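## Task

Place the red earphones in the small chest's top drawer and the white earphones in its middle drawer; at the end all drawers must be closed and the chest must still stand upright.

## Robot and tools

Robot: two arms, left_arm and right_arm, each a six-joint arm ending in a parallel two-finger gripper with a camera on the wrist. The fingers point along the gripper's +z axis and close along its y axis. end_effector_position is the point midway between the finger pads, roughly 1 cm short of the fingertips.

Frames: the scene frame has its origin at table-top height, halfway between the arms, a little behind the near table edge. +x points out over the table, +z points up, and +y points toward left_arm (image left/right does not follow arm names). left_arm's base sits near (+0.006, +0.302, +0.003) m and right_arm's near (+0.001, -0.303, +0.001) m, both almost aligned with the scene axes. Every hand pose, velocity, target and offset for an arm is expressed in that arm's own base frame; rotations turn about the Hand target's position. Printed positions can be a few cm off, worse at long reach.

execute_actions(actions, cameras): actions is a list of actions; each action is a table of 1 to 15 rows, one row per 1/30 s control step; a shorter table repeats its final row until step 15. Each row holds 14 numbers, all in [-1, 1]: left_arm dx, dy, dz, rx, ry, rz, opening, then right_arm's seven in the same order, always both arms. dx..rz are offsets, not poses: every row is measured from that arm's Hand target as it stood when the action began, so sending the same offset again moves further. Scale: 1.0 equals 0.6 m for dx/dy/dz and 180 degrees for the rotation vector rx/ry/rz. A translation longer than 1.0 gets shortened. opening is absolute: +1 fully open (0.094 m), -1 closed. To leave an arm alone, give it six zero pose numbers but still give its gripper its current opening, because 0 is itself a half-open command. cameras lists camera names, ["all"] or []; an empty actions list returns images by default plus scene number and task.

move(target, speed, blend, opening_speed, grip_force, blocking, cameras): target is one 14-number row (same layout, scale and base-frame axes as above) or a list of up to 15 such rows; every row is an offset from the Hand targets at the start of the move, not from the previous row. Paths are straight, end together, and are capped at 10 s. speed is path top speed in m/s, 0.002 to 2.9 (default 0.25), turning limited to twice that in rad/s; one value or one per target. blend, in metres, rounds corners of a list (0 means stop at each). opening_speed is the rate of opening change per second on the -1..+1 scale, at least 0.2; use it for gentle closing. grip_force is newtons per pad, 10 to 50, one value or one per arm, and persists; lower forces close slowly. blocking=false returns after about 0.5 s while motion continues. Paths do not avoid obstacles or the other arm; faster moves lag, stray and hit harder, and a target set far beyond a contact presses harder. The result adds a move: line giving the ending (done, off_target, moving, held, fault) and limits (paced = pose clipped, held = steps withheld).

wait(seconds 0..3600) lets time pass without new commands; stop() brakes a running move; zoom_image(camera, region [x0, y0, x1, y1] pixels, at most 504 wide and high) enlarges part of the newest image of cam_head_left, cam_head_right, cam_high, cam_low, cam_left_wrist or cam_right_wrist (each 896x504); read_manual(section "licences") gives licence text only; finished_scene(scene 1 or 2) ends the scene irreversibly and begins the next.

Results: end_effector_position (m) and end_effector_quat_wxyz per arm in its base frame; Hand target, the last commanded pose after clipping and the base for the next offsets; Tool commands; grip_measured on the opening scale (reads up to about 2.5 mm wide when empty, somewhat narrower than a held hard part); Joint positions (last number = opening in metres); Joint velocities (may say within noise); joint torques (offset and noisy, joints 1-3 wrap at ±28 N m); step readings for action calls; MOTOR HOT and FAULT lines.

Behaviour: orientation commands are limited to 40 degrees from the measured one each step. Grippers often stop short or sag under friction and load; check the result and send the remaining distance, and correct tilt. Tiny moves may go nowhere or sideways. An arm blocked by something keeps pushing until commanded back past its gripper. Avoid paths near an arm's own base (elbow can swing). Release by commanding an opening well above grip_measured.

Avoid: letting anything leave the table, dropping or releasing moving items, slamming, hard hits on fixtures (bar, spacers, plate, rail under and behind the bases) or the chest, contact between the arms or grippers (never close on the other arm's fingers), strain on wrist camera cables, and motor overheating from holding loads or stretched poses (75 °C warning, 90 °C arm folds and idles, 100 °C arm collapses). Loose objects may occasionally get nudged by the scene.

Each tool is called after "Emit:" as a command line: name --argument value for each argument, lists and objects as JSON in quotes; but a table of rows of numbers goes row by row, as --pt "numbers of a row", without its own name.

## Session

Emit:
execute_actions --actions '[]'

Emit:
zoom_image --camera "cam_high" --region '[400, 40, 660, 400]'

Emit:
zoom_image --camera "cam_head_left" --region '[330, 180, 570, 315]'

Scene clock: 0.00 s.
left_arm: end_effector_position=(+0.3875, +0.0066, +0.0813) grip_measured=+1.000 end_effector_quat_wxyz=(+0.554, -0.042, +0.832, +0.004) | right_arm: end_effector_position=(+0.3957, -0.0366, +0.0912) grip_measured=+1.000 end_effector_quat_wxyz=(+0.572, +0.047, +0.819, -0.007)
Joint positions: left_arm=[-0.011 1.515 0.36 0.757 -0.064 -0.07 0.094] | right_arm=[-0.108 1.538 0.381 0.803 -0.036 0.033 0.094]
Joint velocities: within noise
Joint torques (N m): no reading
Heat: left arm: 25 °C; right arm: 24 °C.
Hand target: left_arm +0.3917, +0.0068, +0.0906; +0.566, -0.042, +0.823, +0.004 | right_arm +0.3975, -0.0369, +0.0939; +0.574, +0.047, +0.817, -0.007
Tool commands: left_gripper/opening=+1.0 right_gripper/opening=+1.0

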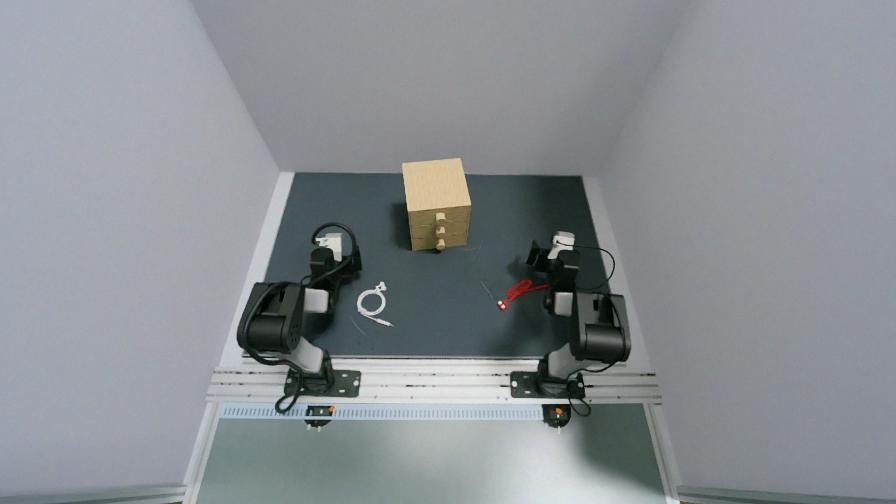

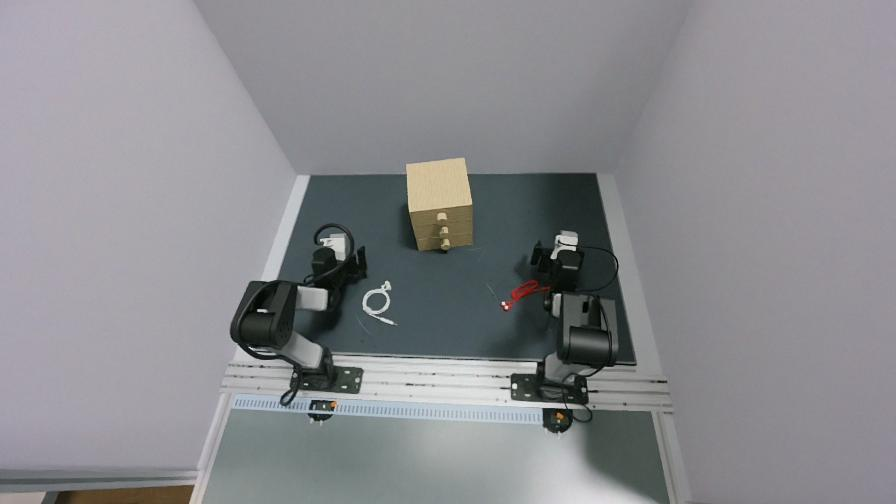

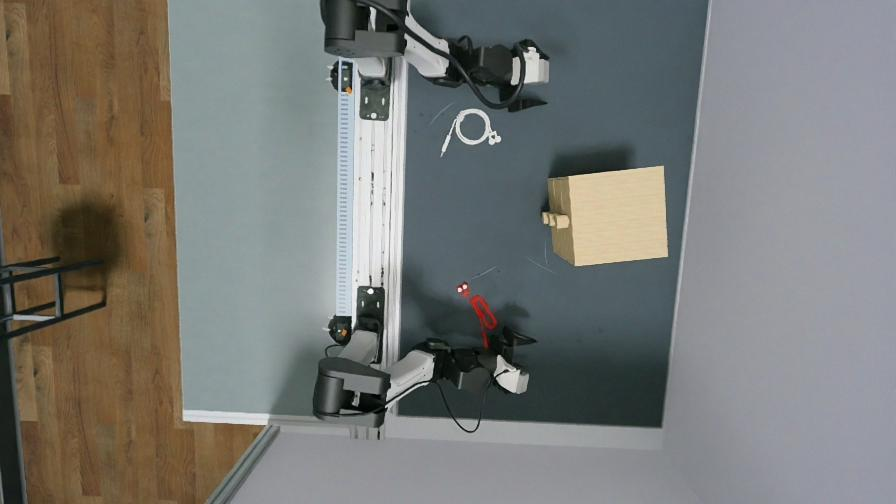

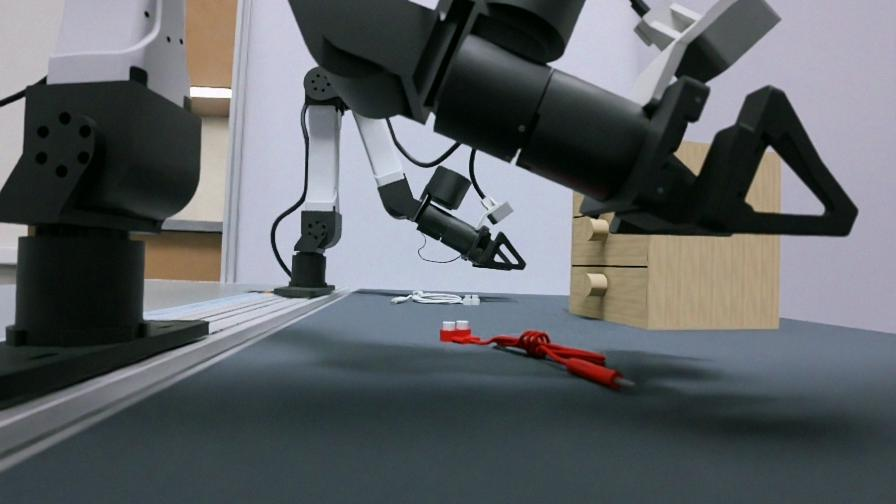

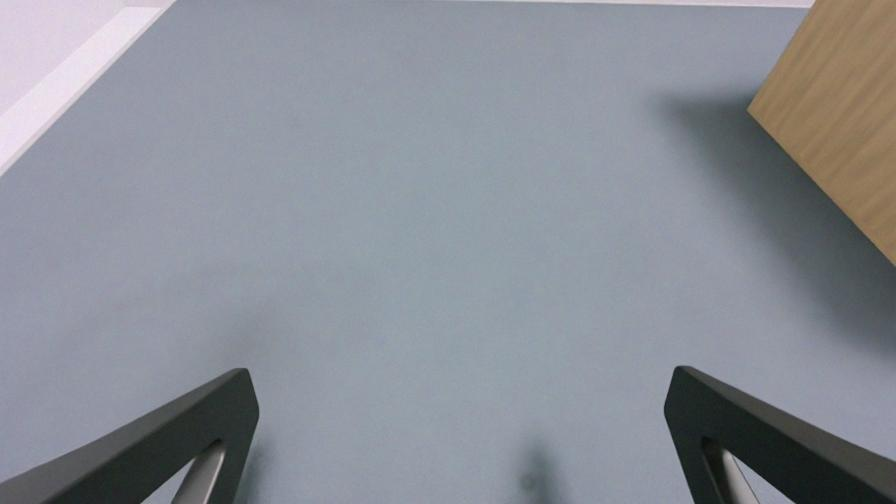

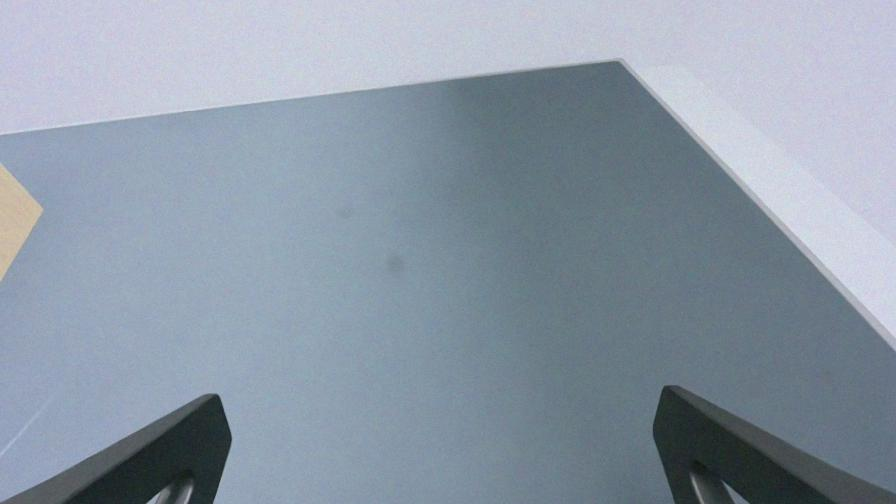

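Scaled by 1.400 from the camera's image (finer frame: 1280x720).

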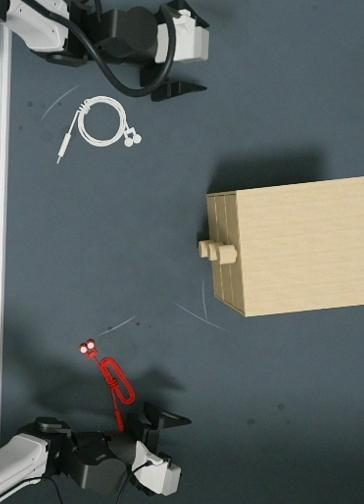

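Scaled by 2.100 from the camera's image (finer frame: 1280x720).

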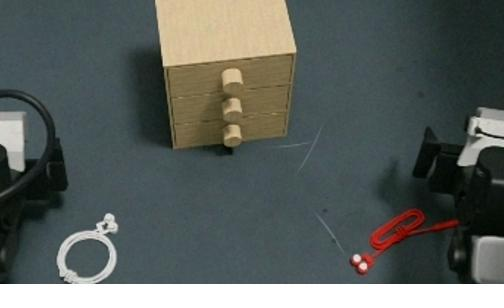

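Emit:
move --pt "-0.06 -0.05 0.2 0 0 0 0.25 -0.15 -0.02 0.15 0 0 0 1" --pt "-0.1 -0.537 0.217 0.0195 -0.0595 0.022 0.25 -0.296 0.095 0.118 -0.0326 0.1375 0.1427 -0.3" --blend 0.05 --speed 0.35 --cameras '["cam_left_wrist","cam_right_wrist"]'

Scene clock: 4.93 s.
left_arm: end_effector_position=(+0.3289, -0.3102, +0.2077) grip_measured=+0.252 end_effector_quat_wxyz=(+0.632, -0.029, +0.772, +0.059) | right_arm: end_effector_position=(+0.2188, +0.0177, +0.1564) grip_measured=-0.297 end_effector_quat_wxyz=(+0.373, -0.158, +0.912, +0.065)
Joint positions: left_arm=[-1.123 1.766 1.154 0.048 -1.2 -0.477 0.059] | right_arm=[-0.221 0.677 0.672 -0.874 -0.385 -0.425 0.033]
Joint torques (N m): left_arm=[0.16 -7.47 9.05 1.67 -0.71 -0.25] | right_arm=[0.66 0.73 9.06 1.58 -0.2 -0.01]
Heat: left arm: 26 °C; right arm: 25 °C.
Hand target: left_arm +0.3316, -0.3154, +0.2210; +0.641, -0.053, +0.764, +0.044 | right_arm +0.2199, +0.0201, +0.1645; +0.376, -0.166, +0.909, +0.069
Off the commanded pose: left_arm 0.014 m, 4 deg | right_arm 0.009 m, 1 deg.
move: off_target (left_arm)

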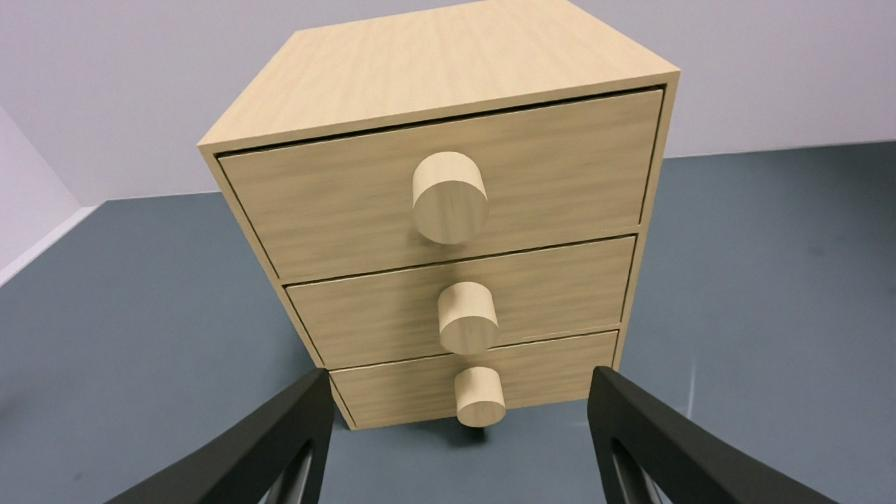

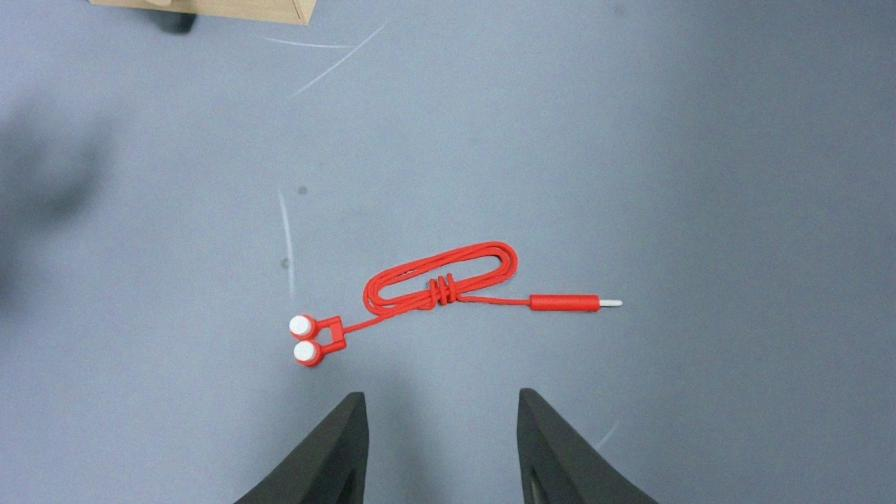

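Emit:
move --target '[0.1257,0.0157,-0.0217,-0.037,-0.005,-0.004,0.25,0.142,0.033,-0.141,0.0426,0.1427,-0.408,-0.04]' --speed 0.25 --cameras '["cam_left_wrist","cam_right_wrist"]'

Scene clock: 10.67 s.
left_arm: end_effector_position=(+0.3986, -0.3002, +0.1922) grip_measured=+0.252 end_effector_quat_wxyz=(+0.631, -0.069, +0.772, +0.016) | right_arm: end_effector_position=(+0.3007, +0.0406, +0.0787) grip_measured=-0.042 end_effector_quat_wxyz=(+0.155, +0.443, +0.880, -0.073)
Joint positions: left_arm=[-0.948 1.87 1.181 0.289 -1.026 -0.412 0.059] | right_arm=[0.317 1.589 1.103 -0.964 0.323 1.23 0.045]
Joint torques (N m): left_arm=[1.05 -8.31 8.92 2.2 -0.3 0.02] | right_arm=[0.14 -4.89 8.09 0.45 0.34 0.15]
Heat: left arm: 28 °C; right arm: 26 °C.
Hand target: left_arm +0.4069, -0.3061, +0.2078; +0.643, -0.086, +0.761, -0.005 | right_arm +0.3052, +0.0399, +0.0800; +0.154, +0.448, +0.877, -0.079
Off the commanded pose: left_arm 0.019 m, 4 deg | right_arm 0.005 m, 1 deg.
move: off_target (left_arm)

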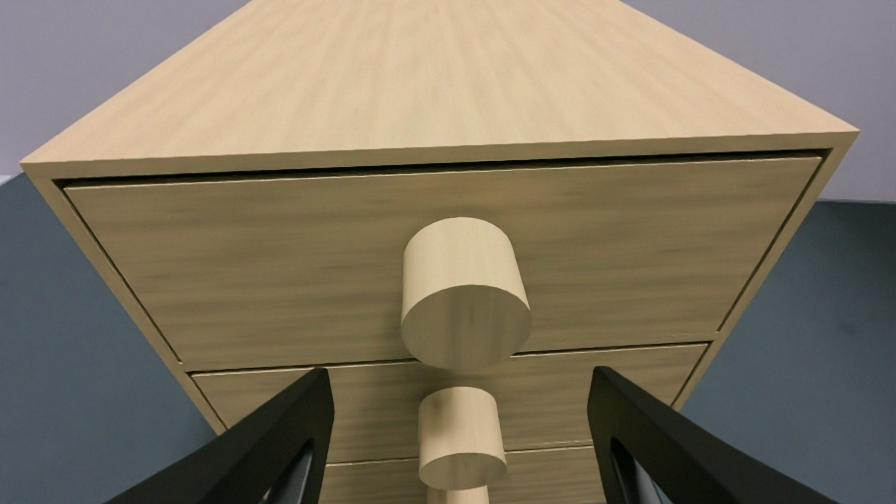

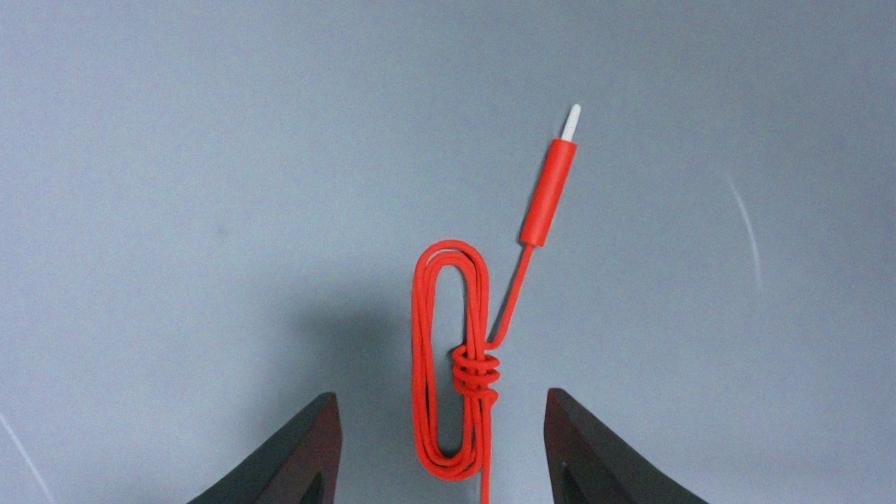

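Emit:
move --pt "0.0555 -0.002 0.015 0 0 0 0.25 -0.019 0.0133 -0.1267 0 0 0 -0.04" --pt "0.0555 -0.002 0.015 0 0 0 0.25 -0.019 0.0133 -0.1267 0 0 0 -1" --speed 0.12 --grip_force '[50,30]' --cameras '["cam_left_wrist","cam_right_wrist"]'

Scene clock: 15.47 s.
left_arm: end_effector_position=(+0.4303, -0.3019, +0.2020) grip_measured=+0.252 end_effector_quat_wxyz=(+0.633, -0.074, +0.770, +0.013) | right_arm: end_effector_position=(+0.2972, +0.0476, +0.0135) grip_measured=-0.861 end_effector_quat_wxyz=(+0.161, +0.447, +0.877, -0.072)
Joint positions: left_arm=[-0.89 1.929 1.289 0.28 -0.976 -0.378 0.059] | right_arm=[0.351 1.68 0.918 -0.69 0.336 1.273 0.007]
Joint torques (N m): left_arm=[1.32 -8.65 9.51 2.1 -0.15 0.06] | right_arm=[0.79 -5.18 4 0.76 0.26 0.15]
Heat: left arm: 29 °C; right arm: 26 °C.
Hand target: left_arm +0.4402, -0.3073, +0.2168; +0.643, -0.086, +0.761, -0.005 | right_arm +0.2938, +0.0479, +0.0040; +0.154, +0.447, +0.877, -0.079
Off the commanded pose: left_arm 0.019 m, 3 deg | right_arm 0.010 m, 1 deg.
grip_force (N): 50, 30
move: off_target (left_arm)

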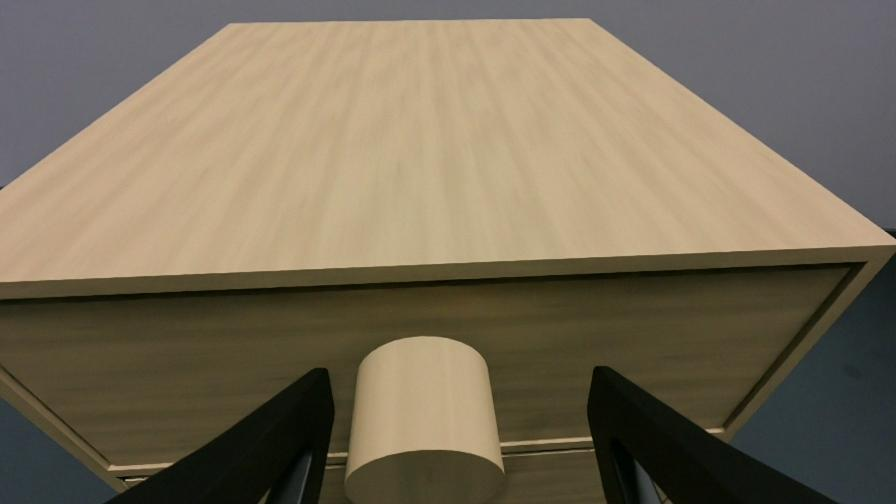

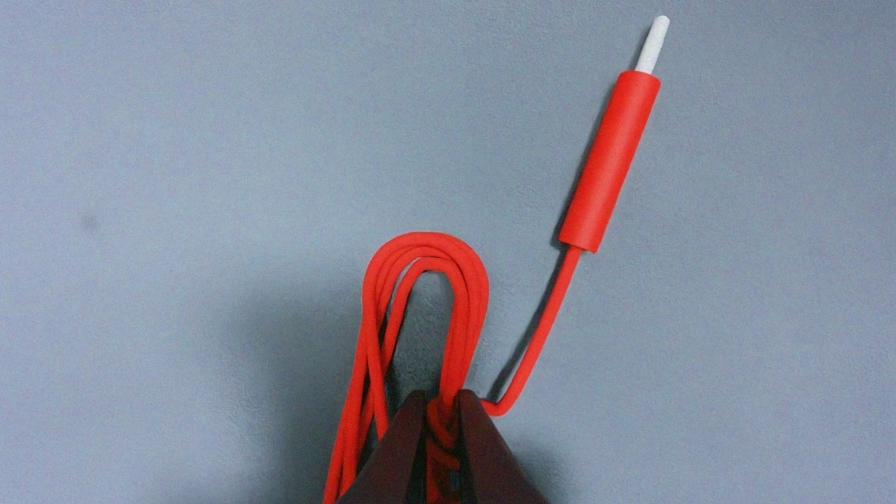

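Emit:
move --pt "0 0.005 -0.016 0 0 0 0.25 0 0 0.1 0 0 0 -1" --pt "0 0.005 -0.016 0 0 0 -0.42 0 0 0.2 0 0 0 -1" --pt "-0.175 -0.013 -0.016 0 0 0 -0.42 -0.04 0 0.45 0 0 0 -1" --speed 0.13 --cameras '["cam_left_wrist","cam_right_wrist","cam_high","cam_low"]'

Scene clock: 21.00 s.
left_arm: end_effector_position=(+0.3422, -0.3127, +0.1955) grip_measured=-0.417 end_effector_quat_wxyz=(+0.639, -0.075, +0.766, +0.019) | right_arm: end_effector_position=(+0.2715, +0.0479, +0.2647) grip_measured=-0.868 end_effector_quat_wxyz=(+0.215, +0.433, +0.875, -0.013)
Joint positions: left_arm=[-1.094 1.811 1.132 0.181 -1.177 -0.533 0.027] | right_arm=[0.384 1.425 1.676 -1.543 0.336 1.255 0.006]
Joint velocities: left_arm=[-0.007 -0.007 -0.022 0.037 -0.051 0.037 -0.005] | right_arm=[within noise]
Joint torques (N m): left_arm=[-1.01 -11.38 5.18 1.74 -0.44 -0.23] | right_arm=[0.84 -5.91 7.49 0.81 0.32 -0.02]
Heat: left arm: 30 °C; right arm: 27 °C.
Hand target: left_arm +0.3353, -0.3149, +0.2072; +0.643, -0.086, +0.761, -0.004 | right_arm +0.2697, +0.0479, +0.2740; +0.154, +0.447, +0.877, -0.079
Off the commanded pose: left_arm 0.014 m, 3 deg | right_arm 0.010 m, 10 deg.
joint sent to its limit (right arm) — joint 4 (wrist pitch), lower limit. The joint targets are off in orientation, not in position.
grip_force (N): 50, 30
move: off_target (left_arm, right_arm); target 2's new opening was sent with left_arm's hand 0.011 m and 3 deg from that target
Images, in order (width x height): cam_high 896x504, cam_low 896x504, cam_left_wrist 896x504, cam_right_wrist 896x504.

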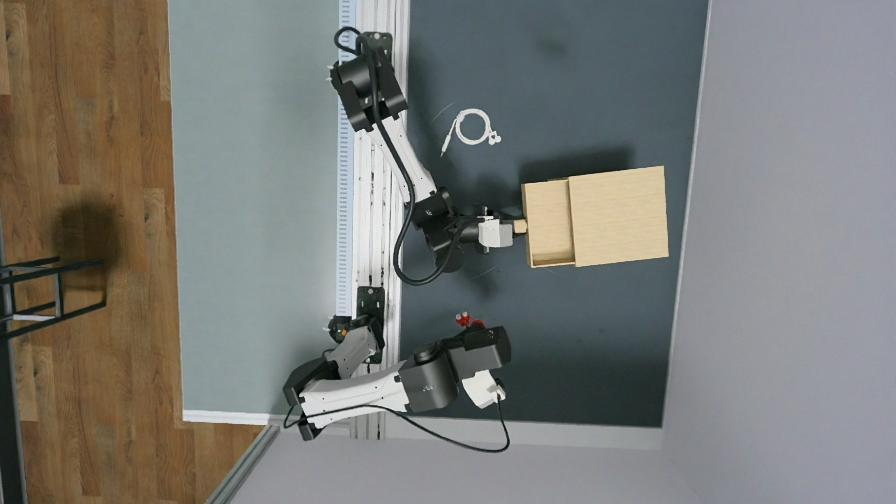

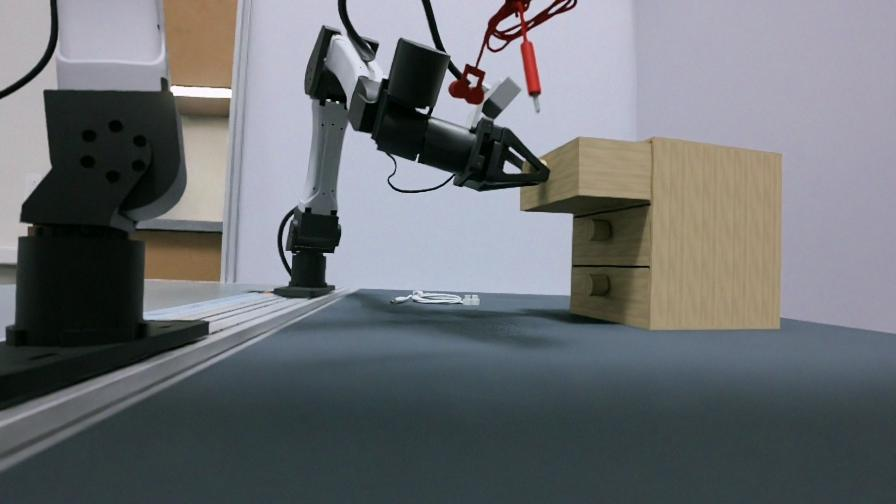

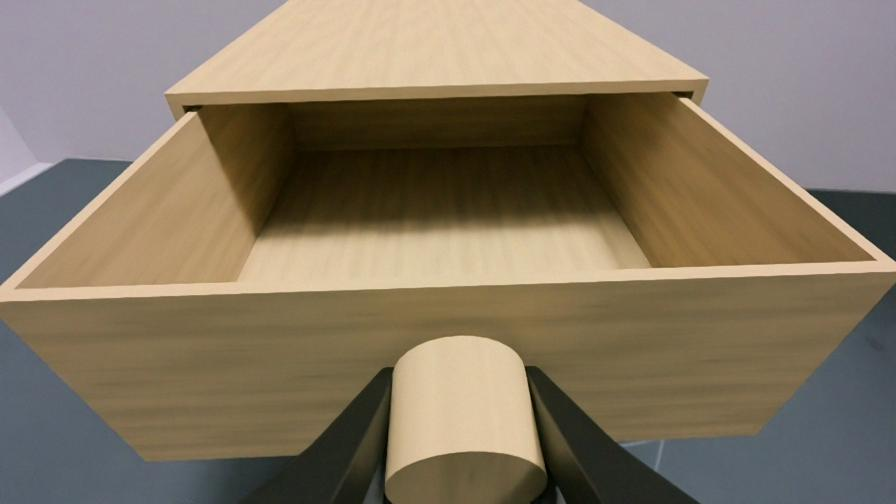

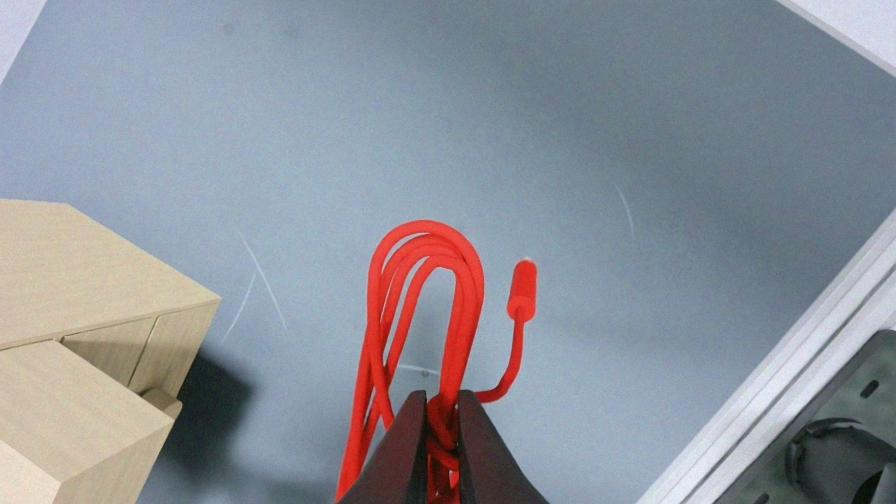

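Emit:
move --pt "0 0 0 0 0 0 -0.42 0.05 0.055 0.09 0.0305 -0.202 0.6757 -1" --pt "0 0 0 0 0 0 -0.42 0.2245 0.416 0.093 0.0305 -0.202 0.6757 -1" --speed '[0.35,0.2]' --blend '[0.02,0]' --cameras '["cam_left_wrist","cam_right_wrist","cam_high"]'

Emit:
zoom_image --camera "cam_high" --region '[470, 140, 630, 300]'

Scene clock: 28.00 s.
left_arm: end_effector_position=(+0.3421, -0.3128, +0.1955) grip_measured=-0.416 end_effector_quat_wxyz=(+0.639, -0.075, +0.766, +0.019) | right_arm: end_effector_position=(+0.3998, +0.2948, +0.3389) grip_measured=-0.868 end_effector_quat_wxyz=(+0.355, -0.527, +0.731, +0.248)
Joint positions: left_arm=[-1.095 1.811 1.132 0.181 -1.177 -0.534 0.027] | right_arm=[0.439 2.074 2.514 -1.293 -0.592 -0.582 0.006]
Joint torques (N m): left_arm=[-0.99 -11.36 5.18 1.71 -0.43 -0.23] | right_arm=[0.8 -8.13 7.5 1.56 -0.06 0.09]
Heat: left arm: 30 °C; right arm: 28 °C.
Hand target: left_arm +0.3355, -0.3150, +0.2070; +0.643, -0.086, +0.761, -0.005 | right_arm +0.4045, +0.2975, +0.3299; +0.344, -0.526, +0.738, +0.246
Off the commanded pose: left_arm 0.014 m, 3 deg | right_arm 0.011 m, 2 deg.
grip_force (N): 50, 30
move: off_target (right_arm)
Images, in order (width x height): cam_high 896x504, cam_left_wrist 896x504, cam_right_wrist 896x504.

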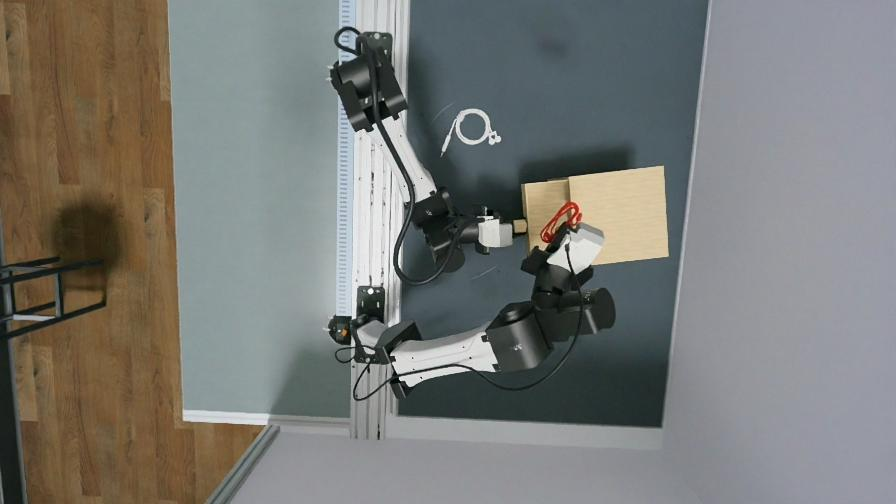

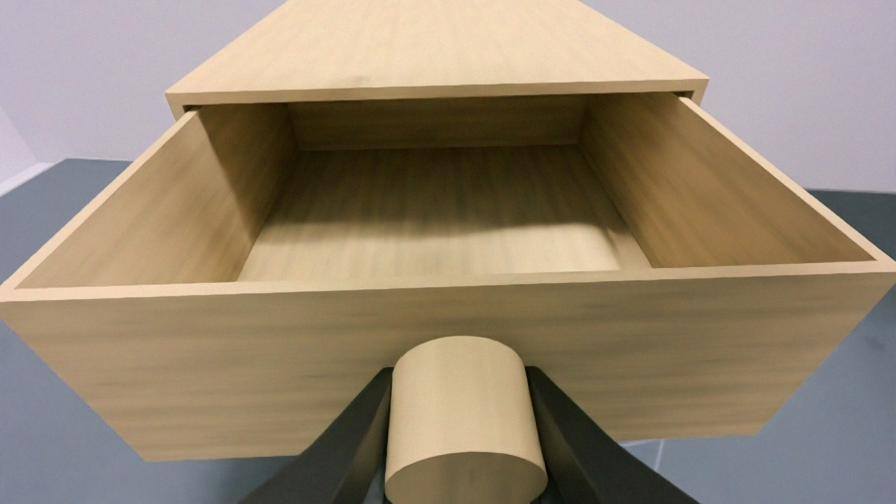

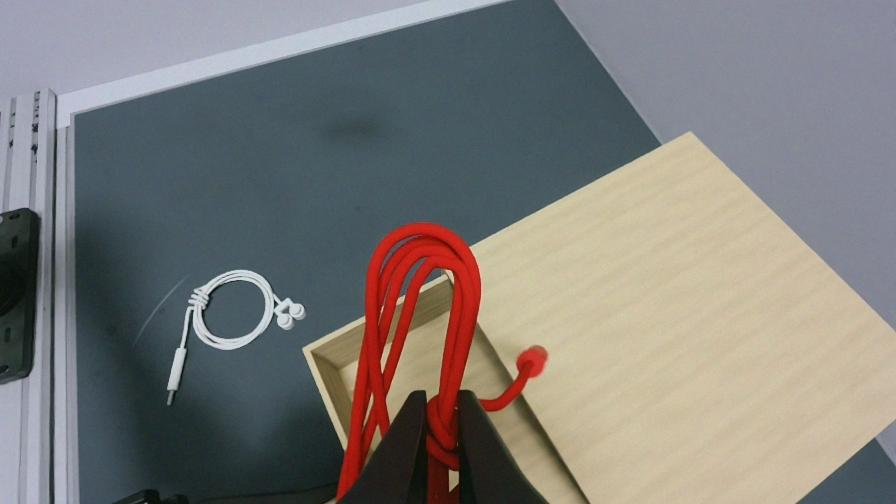

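Scaled by 3.150 from the camera's image (finer frame: 1280x720).

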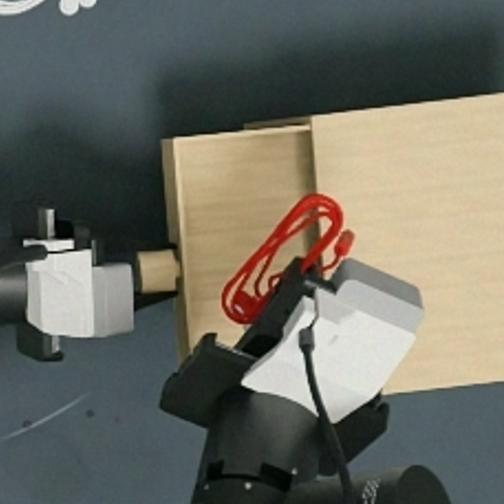

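Emit:
move --pt "0 0 0 0 0 0 -0.42 -0.012 0.004 0 0 0 0.083 -1" --pt "0 0 0 0 0 0 -0.42 -0.012 0.004 -0.13 0 0 0.083 -1" --speed '[0.2,0.12]' --blend '[0.01,0]' --cameras '["cam_left_wrist","cam_right_wrist","cam_high"]'

Emit:
zoom_image --camera "cam_high" --region '[470, 140, 630, 300]'

Scene clock: 31.50 s.
left_arm: end_effector_position=(+0.3421, -0.3128, +0.1955) grip_measured=-0.416 end_effector_quat_wxyz=(+0.639, -0.075, +0.766, +0.019) | right_arm: end_effector_position=(+0.3987, +0.3023, +0.2359) grip_measured=-0.868 end_effector_quat_wxyz=(-0.289, +0.620, -0.670, -0.290)
Joint positions: left_arm=[-1.095 1.811 1.132 0.181 -1.177 -0.534 0.027] | right_arm=[0.412 2.122 2.204 -1.199 -0.738 -0.903 0.006]
Joint torques (N m): left_arm=[-0.98 -11.36 5.16 1.74 -0.43 -0.22] | right_arm=[-0.23 -15.39 4.67 1.45 -0.37 0.15]
Heat: left arm: 30 °C; right arm: 28 °C.
Hand target: left_arm +0.3355, -0.3150, +0.2070; +0.643, -0.086, +0.761, -0.005 | right_arm +0.3973, +0.2999, +0.2518; -0.309, +0.618, -0.663, -0.288
Off the commanded pose: left_arm 0.013 m, 3 deg | right_arm 0.016 m, 2 deg.
grip_force (N): 50, 30
move: off_target (right_arm)
Images, in order (width x height): cam_high 896x504, cam_left_wrist 896x504, cam_right_wrist 896x504.

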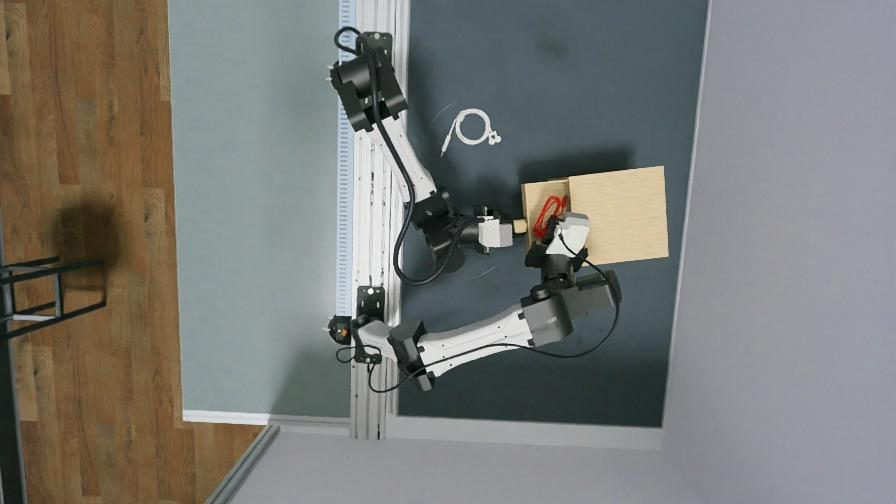

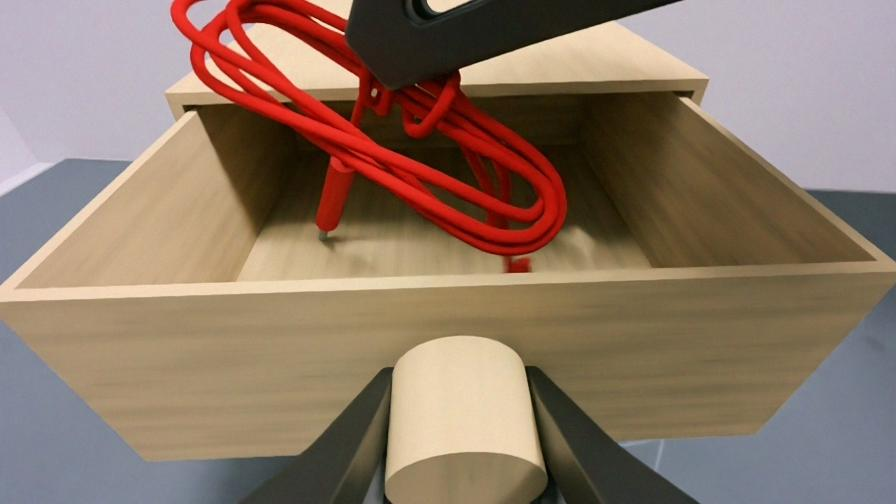

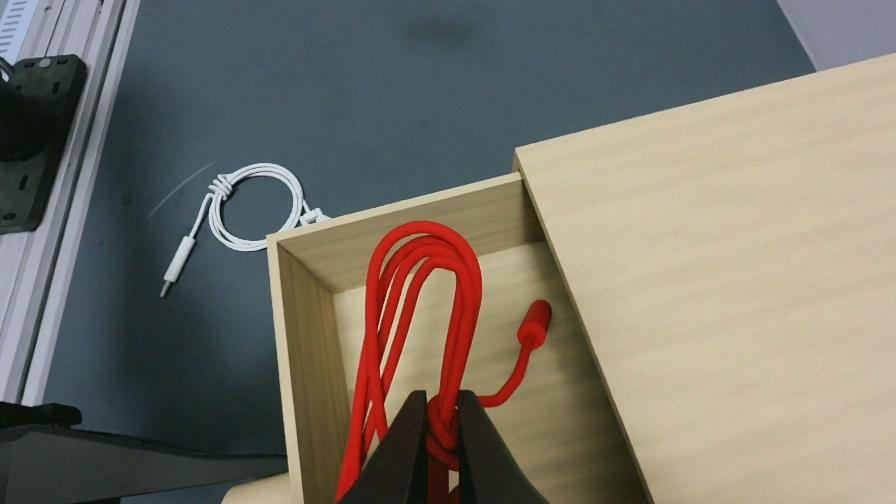

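Scaled by 3.150 from the camera's image (finer frame: 1280x720).

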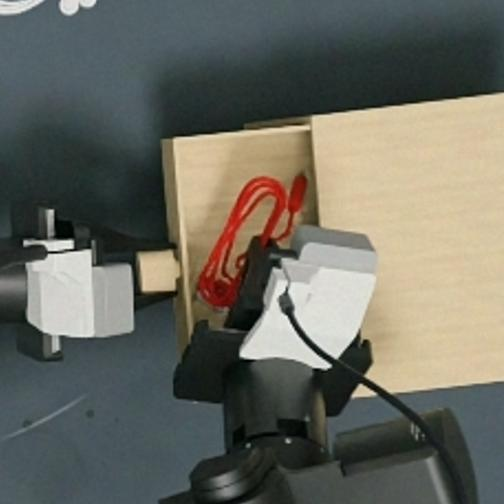

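Emit:
move --pt "0 0 0 0 0 0 -0.42 0 0 -0.035 0 0 0 -1" --pt "0 0 0 0 0 0 -0.42 0 0 -0.035 0 0 0 -0.45" --speed 0.12 --opening_speed 0.6 --cameras '["cam_left_wrist","cam_right_wrist"]'

Scene clock: 34.20 s.
left_arm: end_effector_position=(+0.3421, -0.3128, +0.1954) grip_measured=-0.416 end_effector_quat_wxyz=(+0.639, -0.075, +0.766, +0.019) | right_arm: end_effector_position=(+0.3987, +0.3022, +0.2156) grip_measured=-0.453 end_effector_quat_wxyz=(-0.290, +0.620, -0.669, -0.290)
Joint positions: left_arm=[-1.095 1.811 1.132 0.18 -1.177 -0.534 0.027] | right_arm=[0.412 2.089 2.067 -1.092 -0.738 -0.902 0.026]
Joint torques (N m): left_arm=[-0.98 -11.37 5.16 1.71 -0.43 -0.23] | right_arm=[-0.2 -15.23 4.86 1.45 -0.37 0.14]
Heat: left arm: 30 °C; right arm: 28 °C.
Hand target: left_arm +0.3355, -0.3150, +0.2070; +0.643, -0.086, +0.761, -0.005 | right_arm +0.3973, +0.2999, +0.2309; -0.309, +0.618, -0.663, -0.288
Off the commanded pose: left_arm 0.014 m, 3 deg | right_arm 0.016 m, 2 deg.
grip_force (N): 50, 30
move: off_target (right_arm); target 2's new opening was sent with right_arm's hand 0.016 m and 2 deg from that target

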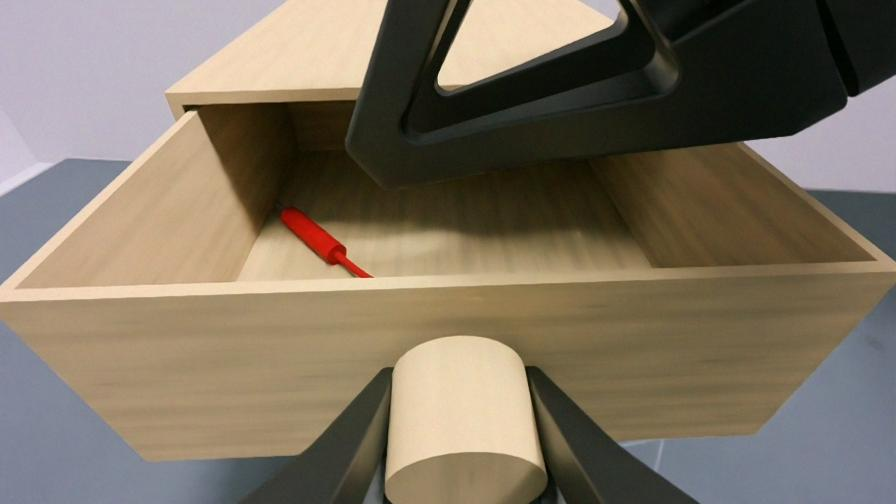

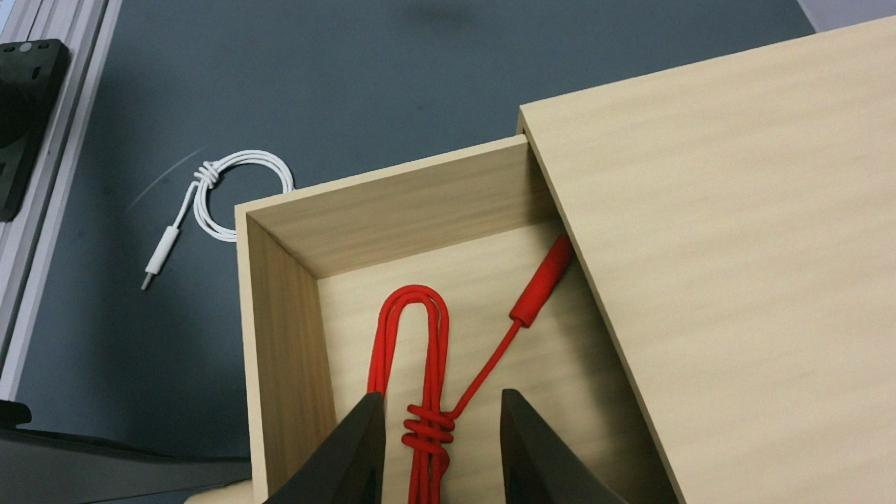

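Emit:
move --pt "0 0 0 0 0 0 -0.42 0 -0.02 0.2 0 0 0 -0.45" --pt "0.195 0.018 0 0 0 0 -0.42 -0.28 -0.38 0.12 0 0 -0.15 -0.45" --pt "0.195 0.018 0 0 0 0 0.25 -0.28 -0.38 0.12 0 0 -0.15 -0.45" --pt "0.065 0.005 0 0 0 0 0.25 -0.28 -0.38 0.12 0 0 -0.15 -0.45" --pt "0.065 0.005 -0.133 0 0 0 0.25 -0.28 -0.38 0.12 0 0 -0.15 -0.45" --speed '[0.2,0.25,0.15,0.2,0.2]' --blend '[0.02,0,0,0.02,0]' --cameras '["cam_left_wrist","cam_right_wrist","cam_high"]'

Scene clock: 40.27 s.
left_arm: end_effector_position=(+0.3780, -0.3132, +0.1330) grip_measured=+0.248 end_effector_quat_wxyz=(+0.640, -0.085, +0.763, -0.007) | right_arm: end_effector_position=(+0.2317, +0.0710, +0.3064) grip_measured=-0.452 end_effector_quat_wxyz=(+0.373, -0.449, +0.788, +0.197)
Joint positions: left_arm=[-1.009 1.993 1.056 0.547 -1.077 -0.47 0.059] | right_arm=[-0.252 1.195 1.492 -1.515 -0.814 -1.135 0.026]
Joint torques (N m): left_arm=[-0.27 -8.25 3.7 2.13 -0.54 0.06] | right_arm=[-0.17 -2.54 4.21 0.86 -0.42 -0.01]
Heat: left arm: 30 °C; right arm: 28 °C.
Hand target: left_arm +0.3746, -0.3119, +0.1273; +0.643, -0.086, +0.761, -0.005 | right_arm +0.2294, +0.0718, +0.3029; +0.368, -0.446, +0.789, +0.208
Off the commanded pose: left_arm 0.007 m, 1 deg | right_arm 0.004 m, 1 deg.
grip_force (N): 50, 30
move: done; target 3's new opening was sent with left_arm's hand 0.019 m and 3 deg from that target
Images, in order (width x height): cam_high 896x504, cam_left_wrist 896x504, cam_right_wrist 896x504.

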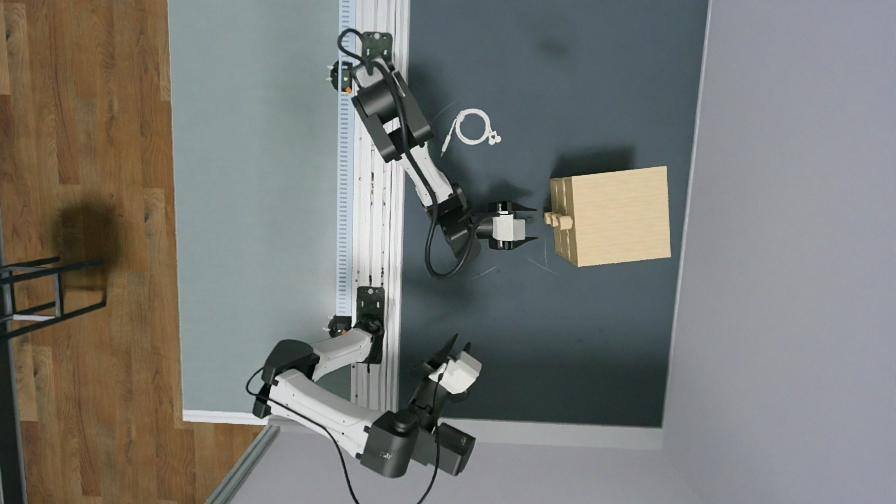

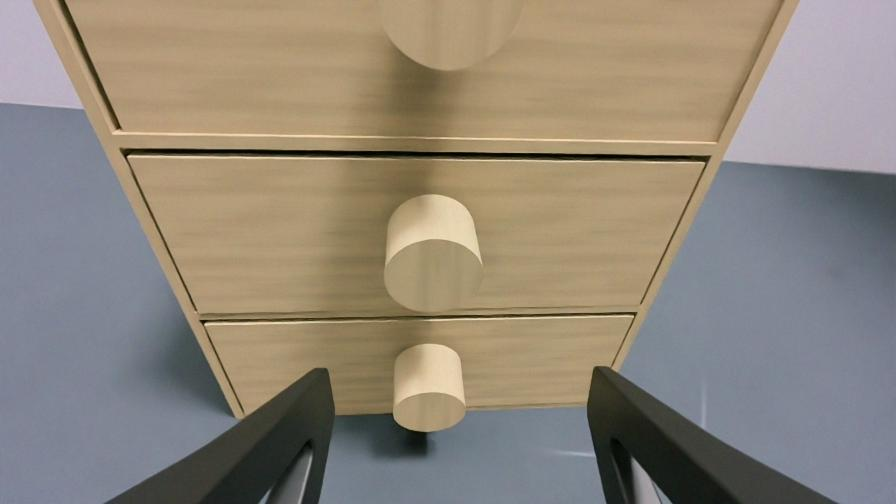

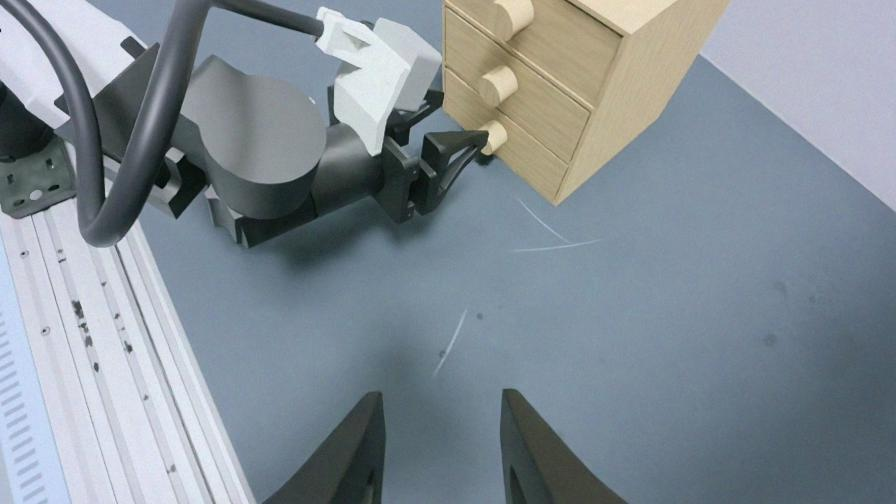

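Emit:
move --target '[0.1175,0.0117,0.008,0,0,0,0.25,0,0,0,0,0,0,-0.45]' --speed 0.13 --cameras '["cam_left_wrist"]'

Scene clock: 42.03 s.
left_arm: end_effector_position=(+0.4360, -0.2981, +0.1198) grip_measured=+0.248 end_effector_quat_wxyz=(+0.633, -0.075, +0.770, +0.014) | right_arm: end_effector_position=(+0.2317, +0.0710, +0.3064) grip_measured=-0.452 end_effector_quat_wxyz=(+0.373, -0.449, +0.788, +0.197)
Joint positions: left_arm=[-0.874 2.096 1.16 0.582 -0.963 -0.371 0.059] | right_arm=[-0.252 1.195 1.492 -1.515 -0.814 -1.135 0.026]
Joint torques (N m): left_arm=[1.09 -9.46 8.02 2.17 -0.16 0.07] | right_arm=[-0.16 -2.52 4.21 0.87 -0.43 -0.01]
Heat: left arm: 30 °C; right arm: 28 °C.
Hand target: left_arm +0.4451, -0.3049, +0.1321; +0.643, -0.086, +0.761, -0.005 | right_arm +0.2294, +0.0718, +0.3029; +0.368, -0.446, +0.789, +0.208
Off the commanded pose: left_arm 0.017 m, 3 deg | right_arm 0.004 m, 1 deg.
grip_force (N): 50, 30
move: off_target (left_arm)

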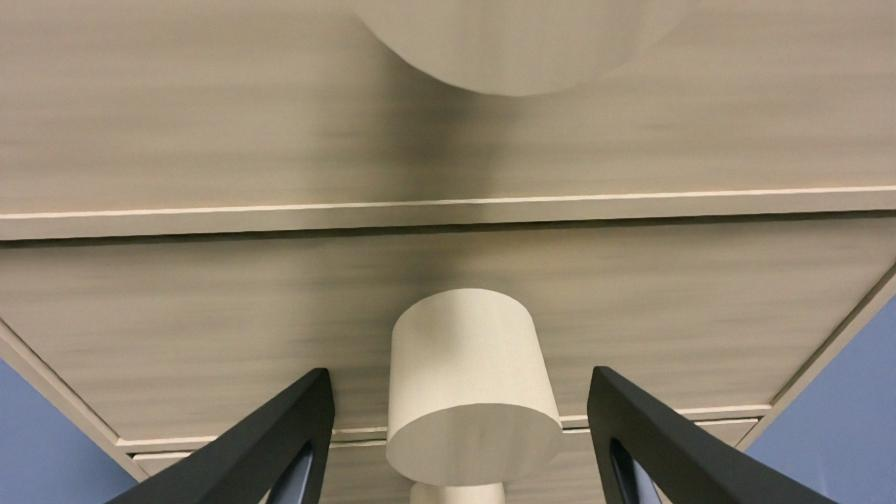

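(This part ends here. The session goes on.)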